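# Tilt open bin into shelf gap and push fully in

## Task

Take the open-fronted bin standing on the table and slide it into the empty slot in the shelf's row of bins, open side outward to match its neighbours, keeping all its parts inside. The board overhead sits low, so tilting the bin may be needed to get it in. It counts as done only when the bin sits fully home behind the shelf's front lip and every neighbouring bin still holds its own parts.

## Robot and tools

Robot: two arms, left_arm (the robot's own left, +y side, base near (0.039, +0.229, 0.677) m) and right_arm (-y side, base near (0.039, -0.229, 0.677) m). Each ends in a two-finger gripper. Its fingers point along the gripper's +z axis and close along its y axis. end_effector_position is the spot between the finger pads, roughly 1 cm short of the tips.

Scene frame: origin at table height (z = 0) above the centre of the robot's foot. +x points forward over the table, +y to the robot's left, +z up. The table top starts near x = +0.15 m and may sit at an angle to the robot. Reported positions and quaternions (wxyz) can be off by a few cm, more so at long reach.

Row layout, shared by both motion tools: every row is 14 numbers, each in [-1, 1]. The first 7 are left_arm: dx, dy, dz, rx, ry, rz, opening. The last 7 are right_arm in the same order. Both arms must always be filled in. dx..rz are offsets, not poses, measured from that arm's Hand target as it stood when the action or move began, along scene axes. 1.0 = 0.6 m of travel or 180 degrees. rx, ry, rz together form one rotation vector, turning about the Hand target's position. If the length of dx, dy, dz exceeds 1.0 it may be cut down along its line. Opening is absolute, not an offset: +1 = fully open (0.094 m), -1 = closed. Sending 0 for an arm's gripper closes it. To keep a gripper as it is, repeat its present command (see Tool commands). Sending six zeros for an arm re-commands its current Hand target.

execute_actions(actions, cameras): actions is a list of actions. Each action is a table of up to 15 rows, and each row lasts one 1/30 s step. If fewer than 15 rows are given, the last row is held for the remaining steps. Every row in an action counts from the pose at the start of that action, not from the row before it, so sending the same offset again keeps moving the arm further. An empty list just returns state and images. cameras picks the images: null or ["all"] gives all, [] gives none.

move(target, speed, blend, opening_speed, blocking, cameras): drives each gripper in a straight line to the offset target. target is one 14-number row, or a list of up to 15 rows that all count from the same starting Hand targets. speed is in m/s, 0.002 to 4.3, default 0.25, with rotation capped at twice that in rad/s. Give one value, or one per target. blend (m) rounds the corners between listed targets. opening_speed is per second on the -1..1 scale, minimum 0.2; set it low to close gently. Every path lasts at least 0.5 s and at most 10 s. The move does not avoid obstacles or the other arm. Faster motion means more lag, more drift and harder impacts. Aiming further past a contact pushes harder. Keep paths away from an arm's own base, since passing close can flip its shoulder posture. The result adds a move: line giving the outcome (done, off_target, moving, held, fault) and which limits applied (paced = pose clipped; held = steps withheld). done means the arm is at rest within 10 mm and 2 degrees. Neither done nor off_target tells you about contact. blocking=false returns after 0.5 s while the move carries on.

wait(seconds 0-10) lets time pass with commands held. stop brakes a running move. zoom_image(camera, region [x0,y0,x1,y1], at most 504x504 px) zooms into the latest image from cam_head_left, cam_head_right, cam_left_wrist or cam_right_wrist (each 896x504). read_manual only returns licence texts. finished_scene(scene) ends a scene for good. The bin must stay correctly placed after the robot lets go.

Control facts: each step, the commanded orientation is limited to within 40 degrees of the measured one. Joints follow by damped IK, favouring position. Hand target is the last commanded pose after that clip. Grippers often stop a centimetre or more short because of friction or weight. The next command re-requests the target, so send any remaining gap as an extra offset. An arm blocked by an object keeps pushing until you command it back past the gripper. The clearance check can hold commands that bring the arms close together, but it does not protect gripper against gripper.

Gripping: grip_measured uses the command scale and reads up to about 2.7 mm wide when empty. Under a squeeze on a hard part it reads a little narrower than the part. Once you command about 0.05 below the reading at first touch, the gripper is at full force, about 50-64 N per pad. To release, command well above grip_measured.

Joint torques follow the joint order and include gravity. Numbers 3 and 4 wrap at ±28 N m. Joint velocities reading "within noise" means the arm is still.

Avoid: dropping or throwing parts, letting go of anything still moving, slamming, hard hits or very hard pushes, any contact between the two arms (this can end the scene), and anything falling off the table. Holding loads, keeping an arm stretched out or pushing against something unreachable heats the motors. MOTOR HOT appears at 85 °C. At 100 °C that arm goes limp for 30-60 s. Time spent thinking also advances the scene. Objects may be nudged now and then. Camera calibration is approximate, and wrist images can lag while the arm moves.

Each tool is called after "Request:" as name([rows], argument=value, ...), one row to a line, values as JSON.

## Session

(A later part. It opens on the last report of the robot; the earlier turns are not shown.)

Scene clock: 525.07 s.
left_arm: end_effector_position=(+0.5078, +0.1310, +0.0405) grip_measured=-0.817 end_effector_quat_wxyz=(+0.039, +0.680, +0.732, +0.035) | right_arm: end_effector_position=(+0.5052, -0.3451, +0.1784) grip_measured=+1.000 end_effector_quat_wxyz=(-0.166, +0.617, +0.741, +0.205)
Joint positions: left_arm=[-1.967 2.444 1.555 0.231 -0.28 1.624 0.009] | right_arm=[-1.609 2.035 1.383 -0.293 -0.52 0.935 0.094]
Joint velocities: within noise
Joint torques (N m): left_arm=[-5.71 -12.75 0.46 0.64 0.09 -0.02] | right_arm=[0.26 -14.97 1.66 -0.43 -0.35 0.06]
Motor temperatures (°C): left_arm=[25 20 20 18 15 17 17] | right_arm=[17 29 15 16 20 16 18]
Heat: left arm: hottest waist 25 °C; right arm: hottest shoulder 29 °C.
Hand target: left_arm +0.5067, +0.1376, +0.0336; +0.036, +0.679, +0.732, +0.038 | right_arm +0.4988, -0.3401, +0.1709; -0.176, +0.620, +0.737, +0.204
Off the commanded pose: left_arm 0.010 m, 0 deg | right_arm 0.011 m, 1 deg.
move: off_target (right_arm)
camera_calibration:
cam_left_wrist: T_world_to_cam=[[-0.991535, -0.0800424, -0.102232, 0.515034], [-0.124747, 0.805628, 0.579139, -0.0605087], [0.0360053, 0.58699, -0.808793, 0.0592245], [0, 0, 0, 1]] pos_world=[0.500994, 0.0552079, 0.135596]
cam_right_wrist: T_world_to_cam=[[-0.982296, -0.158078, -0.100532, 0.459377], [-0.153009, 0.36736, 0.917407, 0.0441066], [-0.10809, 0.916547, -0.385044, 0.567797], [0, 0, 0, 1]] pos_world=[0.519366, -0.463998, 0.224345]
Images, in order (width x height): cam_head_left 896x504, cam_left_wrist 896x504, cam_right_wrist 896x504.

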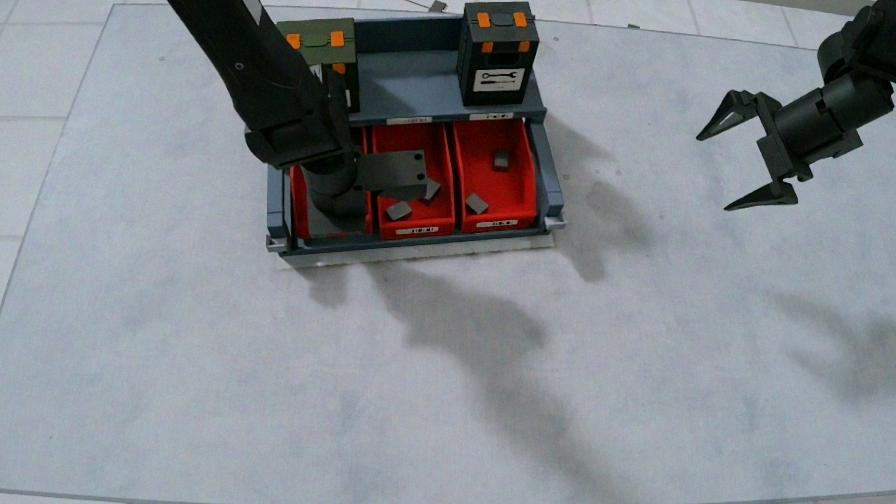

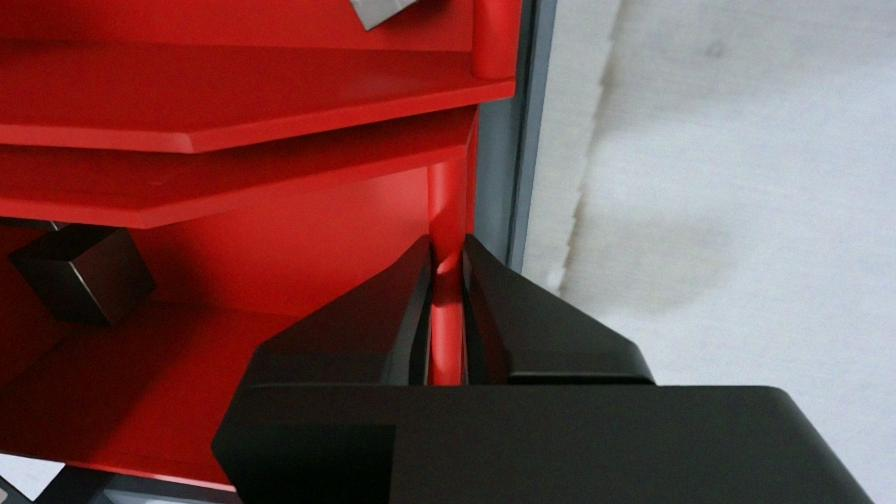

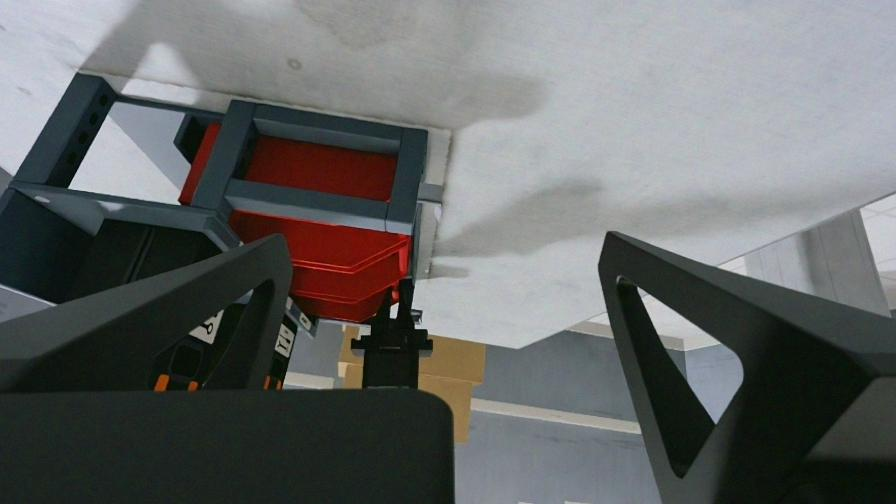

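Request:
move(target=[0.0, -0.009, 0.01, 0, 0, 0, -0.45, 0, 0, 0, 0, 0, 0, 1], speed=0.03, opening_speed=0.3, cameras=["cam_head_left", "cam_left_wrist", "cam_right_wrist"])

Request:
zoom_image(camera="cam_right_wrist", region=[200, 180, 500, 430])

Scene clock: 535.07 s.
left_arm: end_effector_position=(+0.5074, +0.1319, +0.0404) grip_measured=-0.453 end_effector_quat_wxyz=(+0.036, +0.680, +0.732, +0.037) | right_arm: end_effector_position=(+0.5052, -0.3451, +0.1784) grip_measured=+1.000 end_effector_quat_wxyz=(-0.166, +0.617, +0.741, +0.205)
Joint positions: left_arm=[-1.967 2.444 1.555 0.231 -0.286 1.624 0.026] | right_arm=[-1.609 2.035 1.383 -0.293 -0.52 0.935 0.094]
Joint velocities: within noise
Joint torques (N m): left_arm=[-6.36 -13.8 -0.47 0.69 0 -0.1] | right_arm=[-0.26 -15.38 1.7 -0.51 -0.33 0.03]
Motor temperatures (°C): left_arm=[25 20 20 18 15 17 17] | right_arm=[17 29 15 16 20 16 18]
Heat: left arm: hottest waist 25 °C; right arm: hottest shoulder 29 °C.
Hand target: left_arm +0.5065, +0.1321, +0.0396; +0.035, +0.679, +0.732, +0.038 | right_arm +0.4988, -0.3401, +0.1709; -0.176, +0.620, +0.737, +0.204
Off the commanded pose: left_arm 0.001 m, 0 deg | right_arm 0.011 m, 1 deg.
move: off_target (right_arm)
camera_calibration:
cam_left_wrist: T_world_to_cam=[[-0.991602, -0.0799771, -0.101631, 0.514655], [-0.124554, 0.802098, 0.584059, -0.0610976], [0.0348069, 0.591812, -0.805324, 0.0583764], [0, 0, 0, 1]] pos_world=[0.500691, 0.055619, 0.135001]
cam_right_wrist: T_world_to_cam=[[-0.982296, -0.158078, -0.100532, 0.459377], [-0.153009, 0.36736, 0.917407, 0.0441066], [-0.10809, 0.916547, -0.385044, 0.567797], [0, 0, 0, 1]] pos_world=[0.519366, -0.463998, 0.224345]
Images, in order (width x height): cam_head_left 896x504, cam_left_wrist 896x504, cam_right_wrist 896x504.

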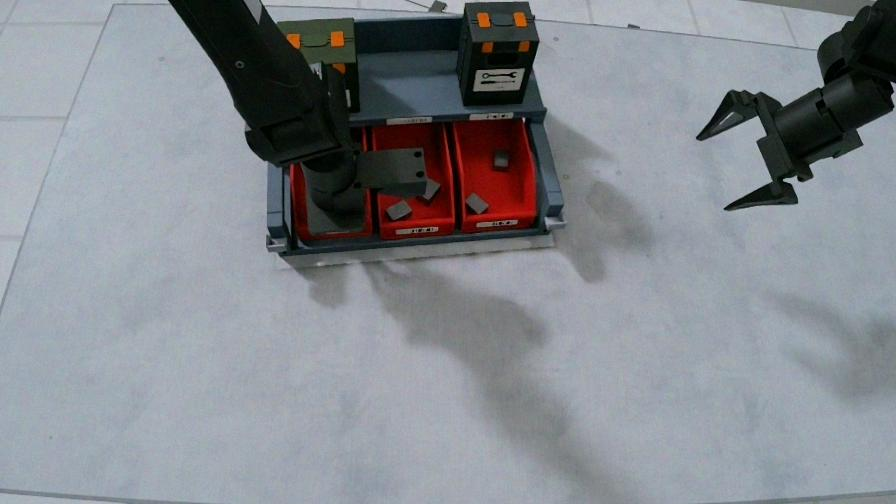

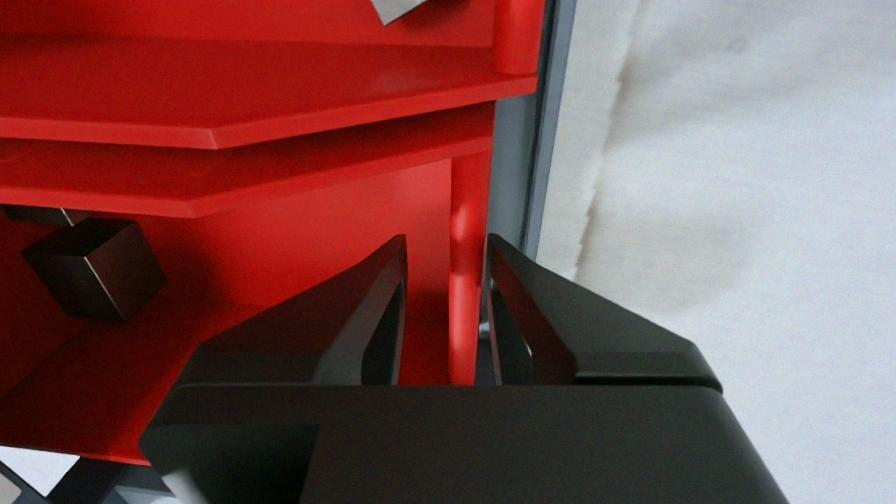

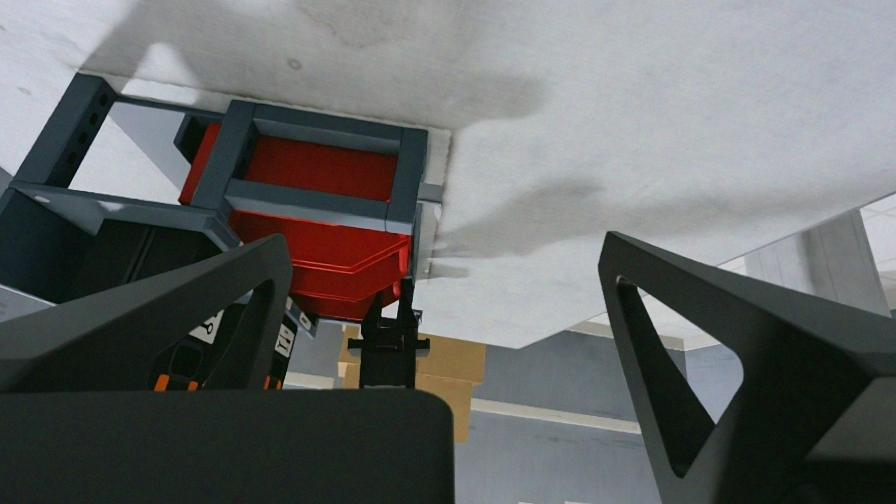

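Scaled by 1.680 from the camera's 896x504 image, which has a finer 1280x720 frame.

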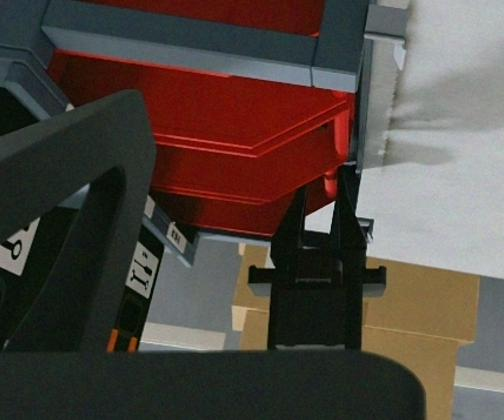

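Request:
move(target=[0.0, 0, 0.0, 0, 0, 0, 0.0, 0, 0, 0, 0, 0, 0, 1], speed=0.03, opening_speed=0.2, cameras=["cam_head_left", "cam_left_wrist"])

Scene clock: 540.90 s.
left_arm: end_effector_position=(+0.5074, +0.1319, +0.0404) grip_measured=-0.003 end_effector_quat_wxyz=(+0.036, +0.680, +0.732, +0.037) | right_arm: end_effector_position=(+0.5052, -0.3451, +0.1784) grip_measured=+1.000 end_effector_quat_wxyz=(-0.166, +0.617, +0.741, +0.205)
Joint positions: left_arm=[-1.967 2.444 1.555 0.231 -0.286 1.624 0.047] | right_arm=[-1.609 2.035 1.383 -0.293 -0.52 0.935 0.094]
Joint velocities: within noise
Joint torques (N m): left_arm=[-6.36 -13.63 -0.53 0.65 -0.02 -0.1] | right_arm=[-0.15 -15.38 1.72 -0.51 -0.36 0.04]
Motor temperatures (°C): left_arm=[25 20 20 18 15 17 16] | right_arm=[17 29 15 16 20 16 18]
Heat: left arm: hottest waist 25 °C; right arm: hottest shoulder 29 °C.
Hand target: left_arm +0.5065, +0.1321, +0.0396; +0.035, +0.679, +0.732, +0.038 | right_arm +0.4988, -0.3401, +0.1709; -0.176, +0.620, +0.737, +0.204
Off the commanded pose: left_arm 0.001 m, 0 deg | right_arm 0.011 m, 1 deg.
move: off_target (right_arm)
camera_calibration:
cam_left_wrist: T_world_to_cam=[[-0.991602, -0.0799771, -0.101631, 0.514655], [-0.124554, 0.802098, 0.584059, -0.0610976], [0.0348069, 0.591812, -0.805324, 0.0583764], [0, 0, 0, 1]] pos_world=[0.500691, 0.055619, 0.135001]
Images, in order (width x height): cam_head_left 896x504, cam_left_wrist 896x504.

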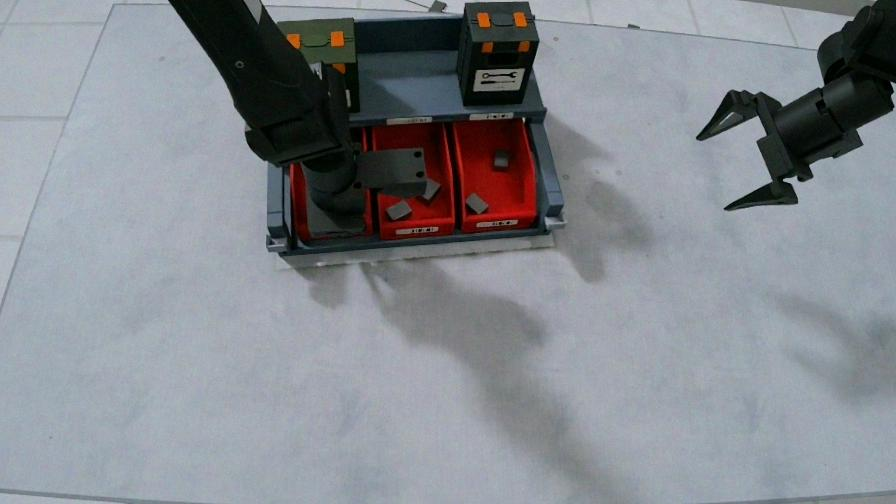

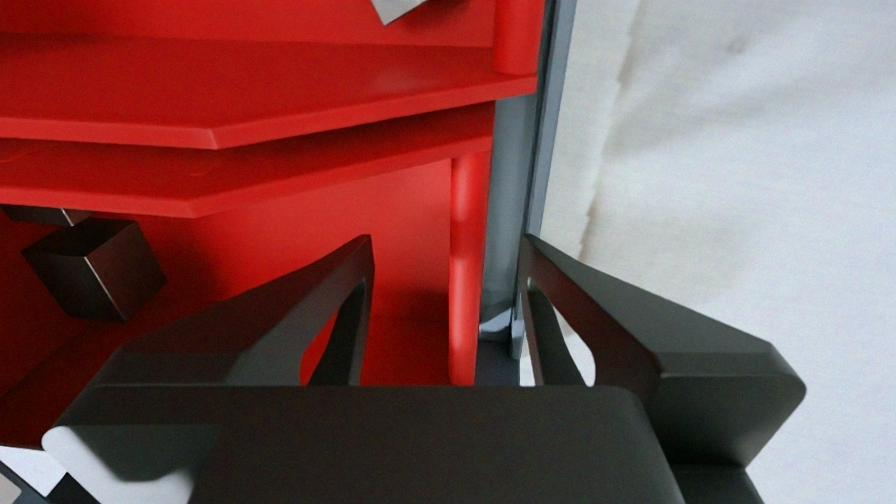

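Request:
move([
  [-0.02, 0, 0.16, 0, 0, 0, 0.0, 0, 0, 0, 0, 0, 0, 1],
  [-0.2, 0.1, 0.35, 0, 0, 0, 0.0, 0, 0, 0, 0, 0, 0, 1],
], speed=[0.08, 0.2], blend=0.03)

Request:
zoom_image(camera="cam_head_left", region=[260, 90, 560, 280])

Request:
zoom_image(camera="cam_right_wrist", region=[200, 180, 500, 430])

Scene clock: 549.83 s.
left_arm: end_effector_position=(+0.3877, +0.1867, +0.2433) grip_measured=-0.002 end_effector_quat_wxyz=(+0.035, +0.678, +0.734, +0.035) | right_arm: end_effector_position=(+0.5052, -0.3451, +0.1784) grip_measured=+1.000 end_effector_quat_wxyz=(-0.166, +0.617, +0.741, +0.205)
Joint positions: left_arm=[-1.956 1.98 0.755 0.564 -0.277 1.624 0.047] | right_arm=[-1.609 2.035 1.383 -0.293 -0.52 0.935 0.094]
Joint velocities: within noise
Joint torques (N m): left_arm=[-3.43 -12.16 -4.85 0.99 0.18 0.06] | right_arm=[-0.15 -15.56 1.76 -0.51 -0.34 0.01]
Motor temperatures (°C): left_arm=[25 20 20 18 15 17 16] | right_arm=[17 29 15 16 20 16 18]
Heat: left arm: hottest waist 25 °C; right arm: hottest shoulder 29 °C.
Hand target: left_arm +0.3865, +0.1922, +0.2496; +0.035, +0.679, +0.732, +0.038 | right_arm +0.4988, -0.3401, +0.1709; -0.176, +0.620, +0.737, +0.204
Off the commanded pose: left_arm 0.008 m, 0 deg | right_arm 0.011 m, 1 deg.
move: off_target (right_arm)
camera_calibration:
cam_left_wrist: T_world_to_cam=[[-0.991655, -0.0855216, -0.0964694, 0.420751], [-0.125951, 0.802342, 0.583424, -0.237746], [0.027506, 0.590706, -0.806418, 0.196942], [0, 0, 0, 1]] pos_world=[0.381878, 0.110402, 0.338114]
cam_right_wrist: T_world_to_cam=[[-0.982296, -0.158078, -0.100532, 0.459377], [-0.153009, 0.36736, 0.917407, 0.0441066], [-0.10809, 0.916547, -0.385044, 0.567797], [0, 0, 0, 1]] pos_world=[0.519366, -0.463998, 0.224345]

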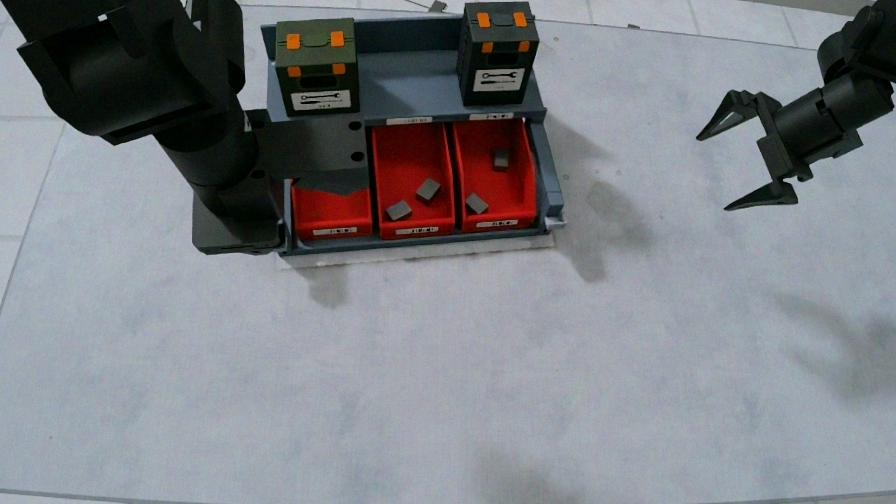

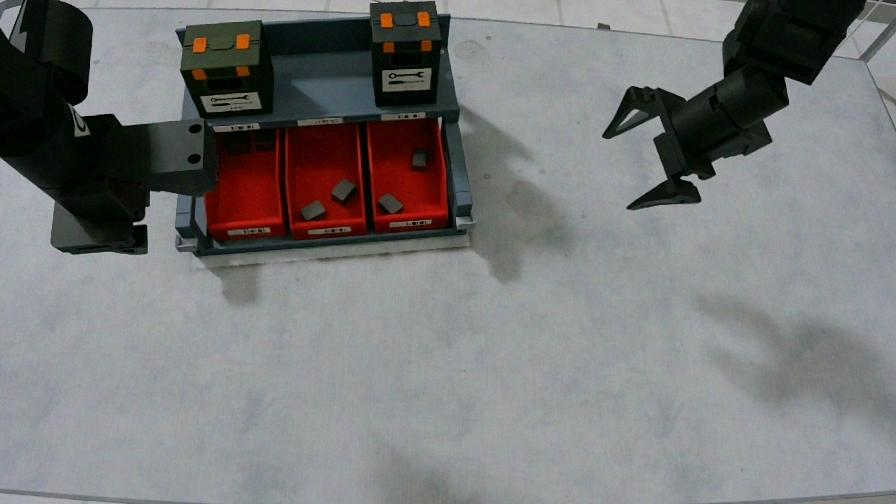

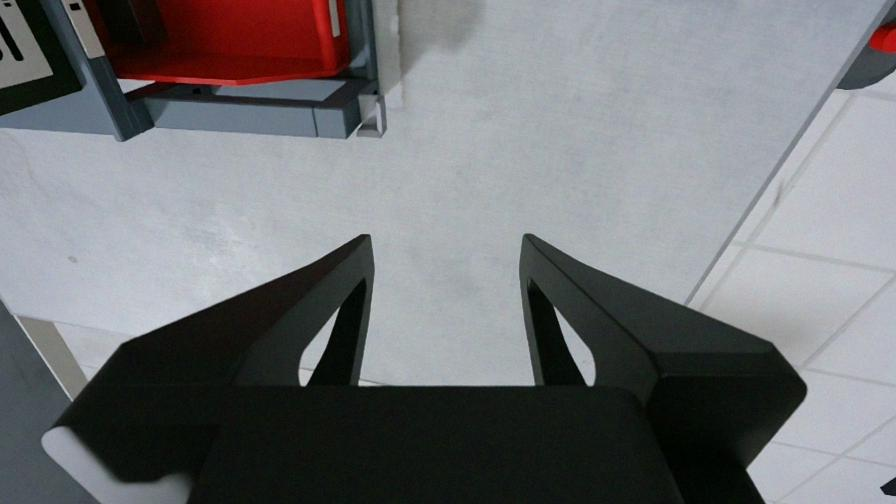

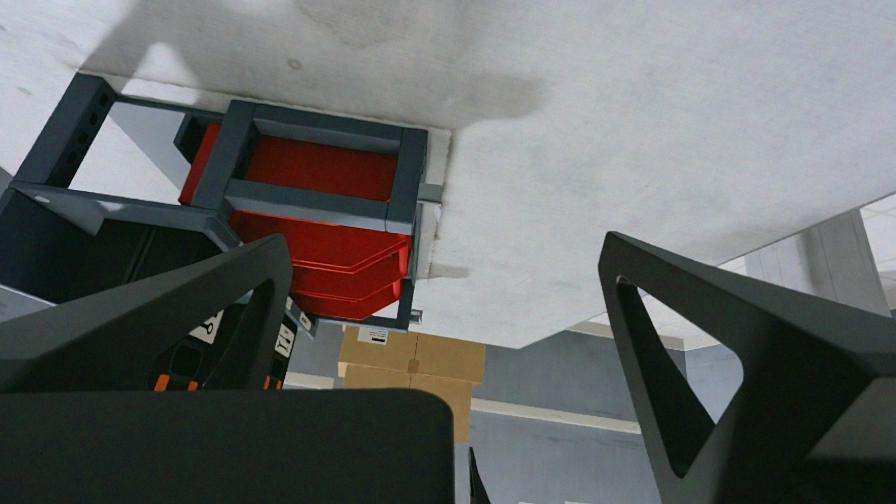

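Scaled by 1.680 from the camera's 896x504 image, which has a finer 1280x720 frame.

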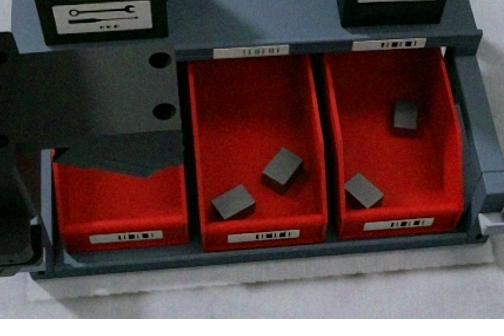

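Scaled by 1.680 from the camera's 896x504 image, which has a finer 1280x720 frame.

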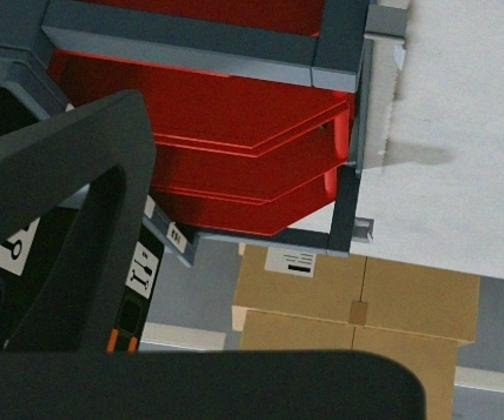

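Request:
finished_scene(scene=1)

The scene is finished: the task was done.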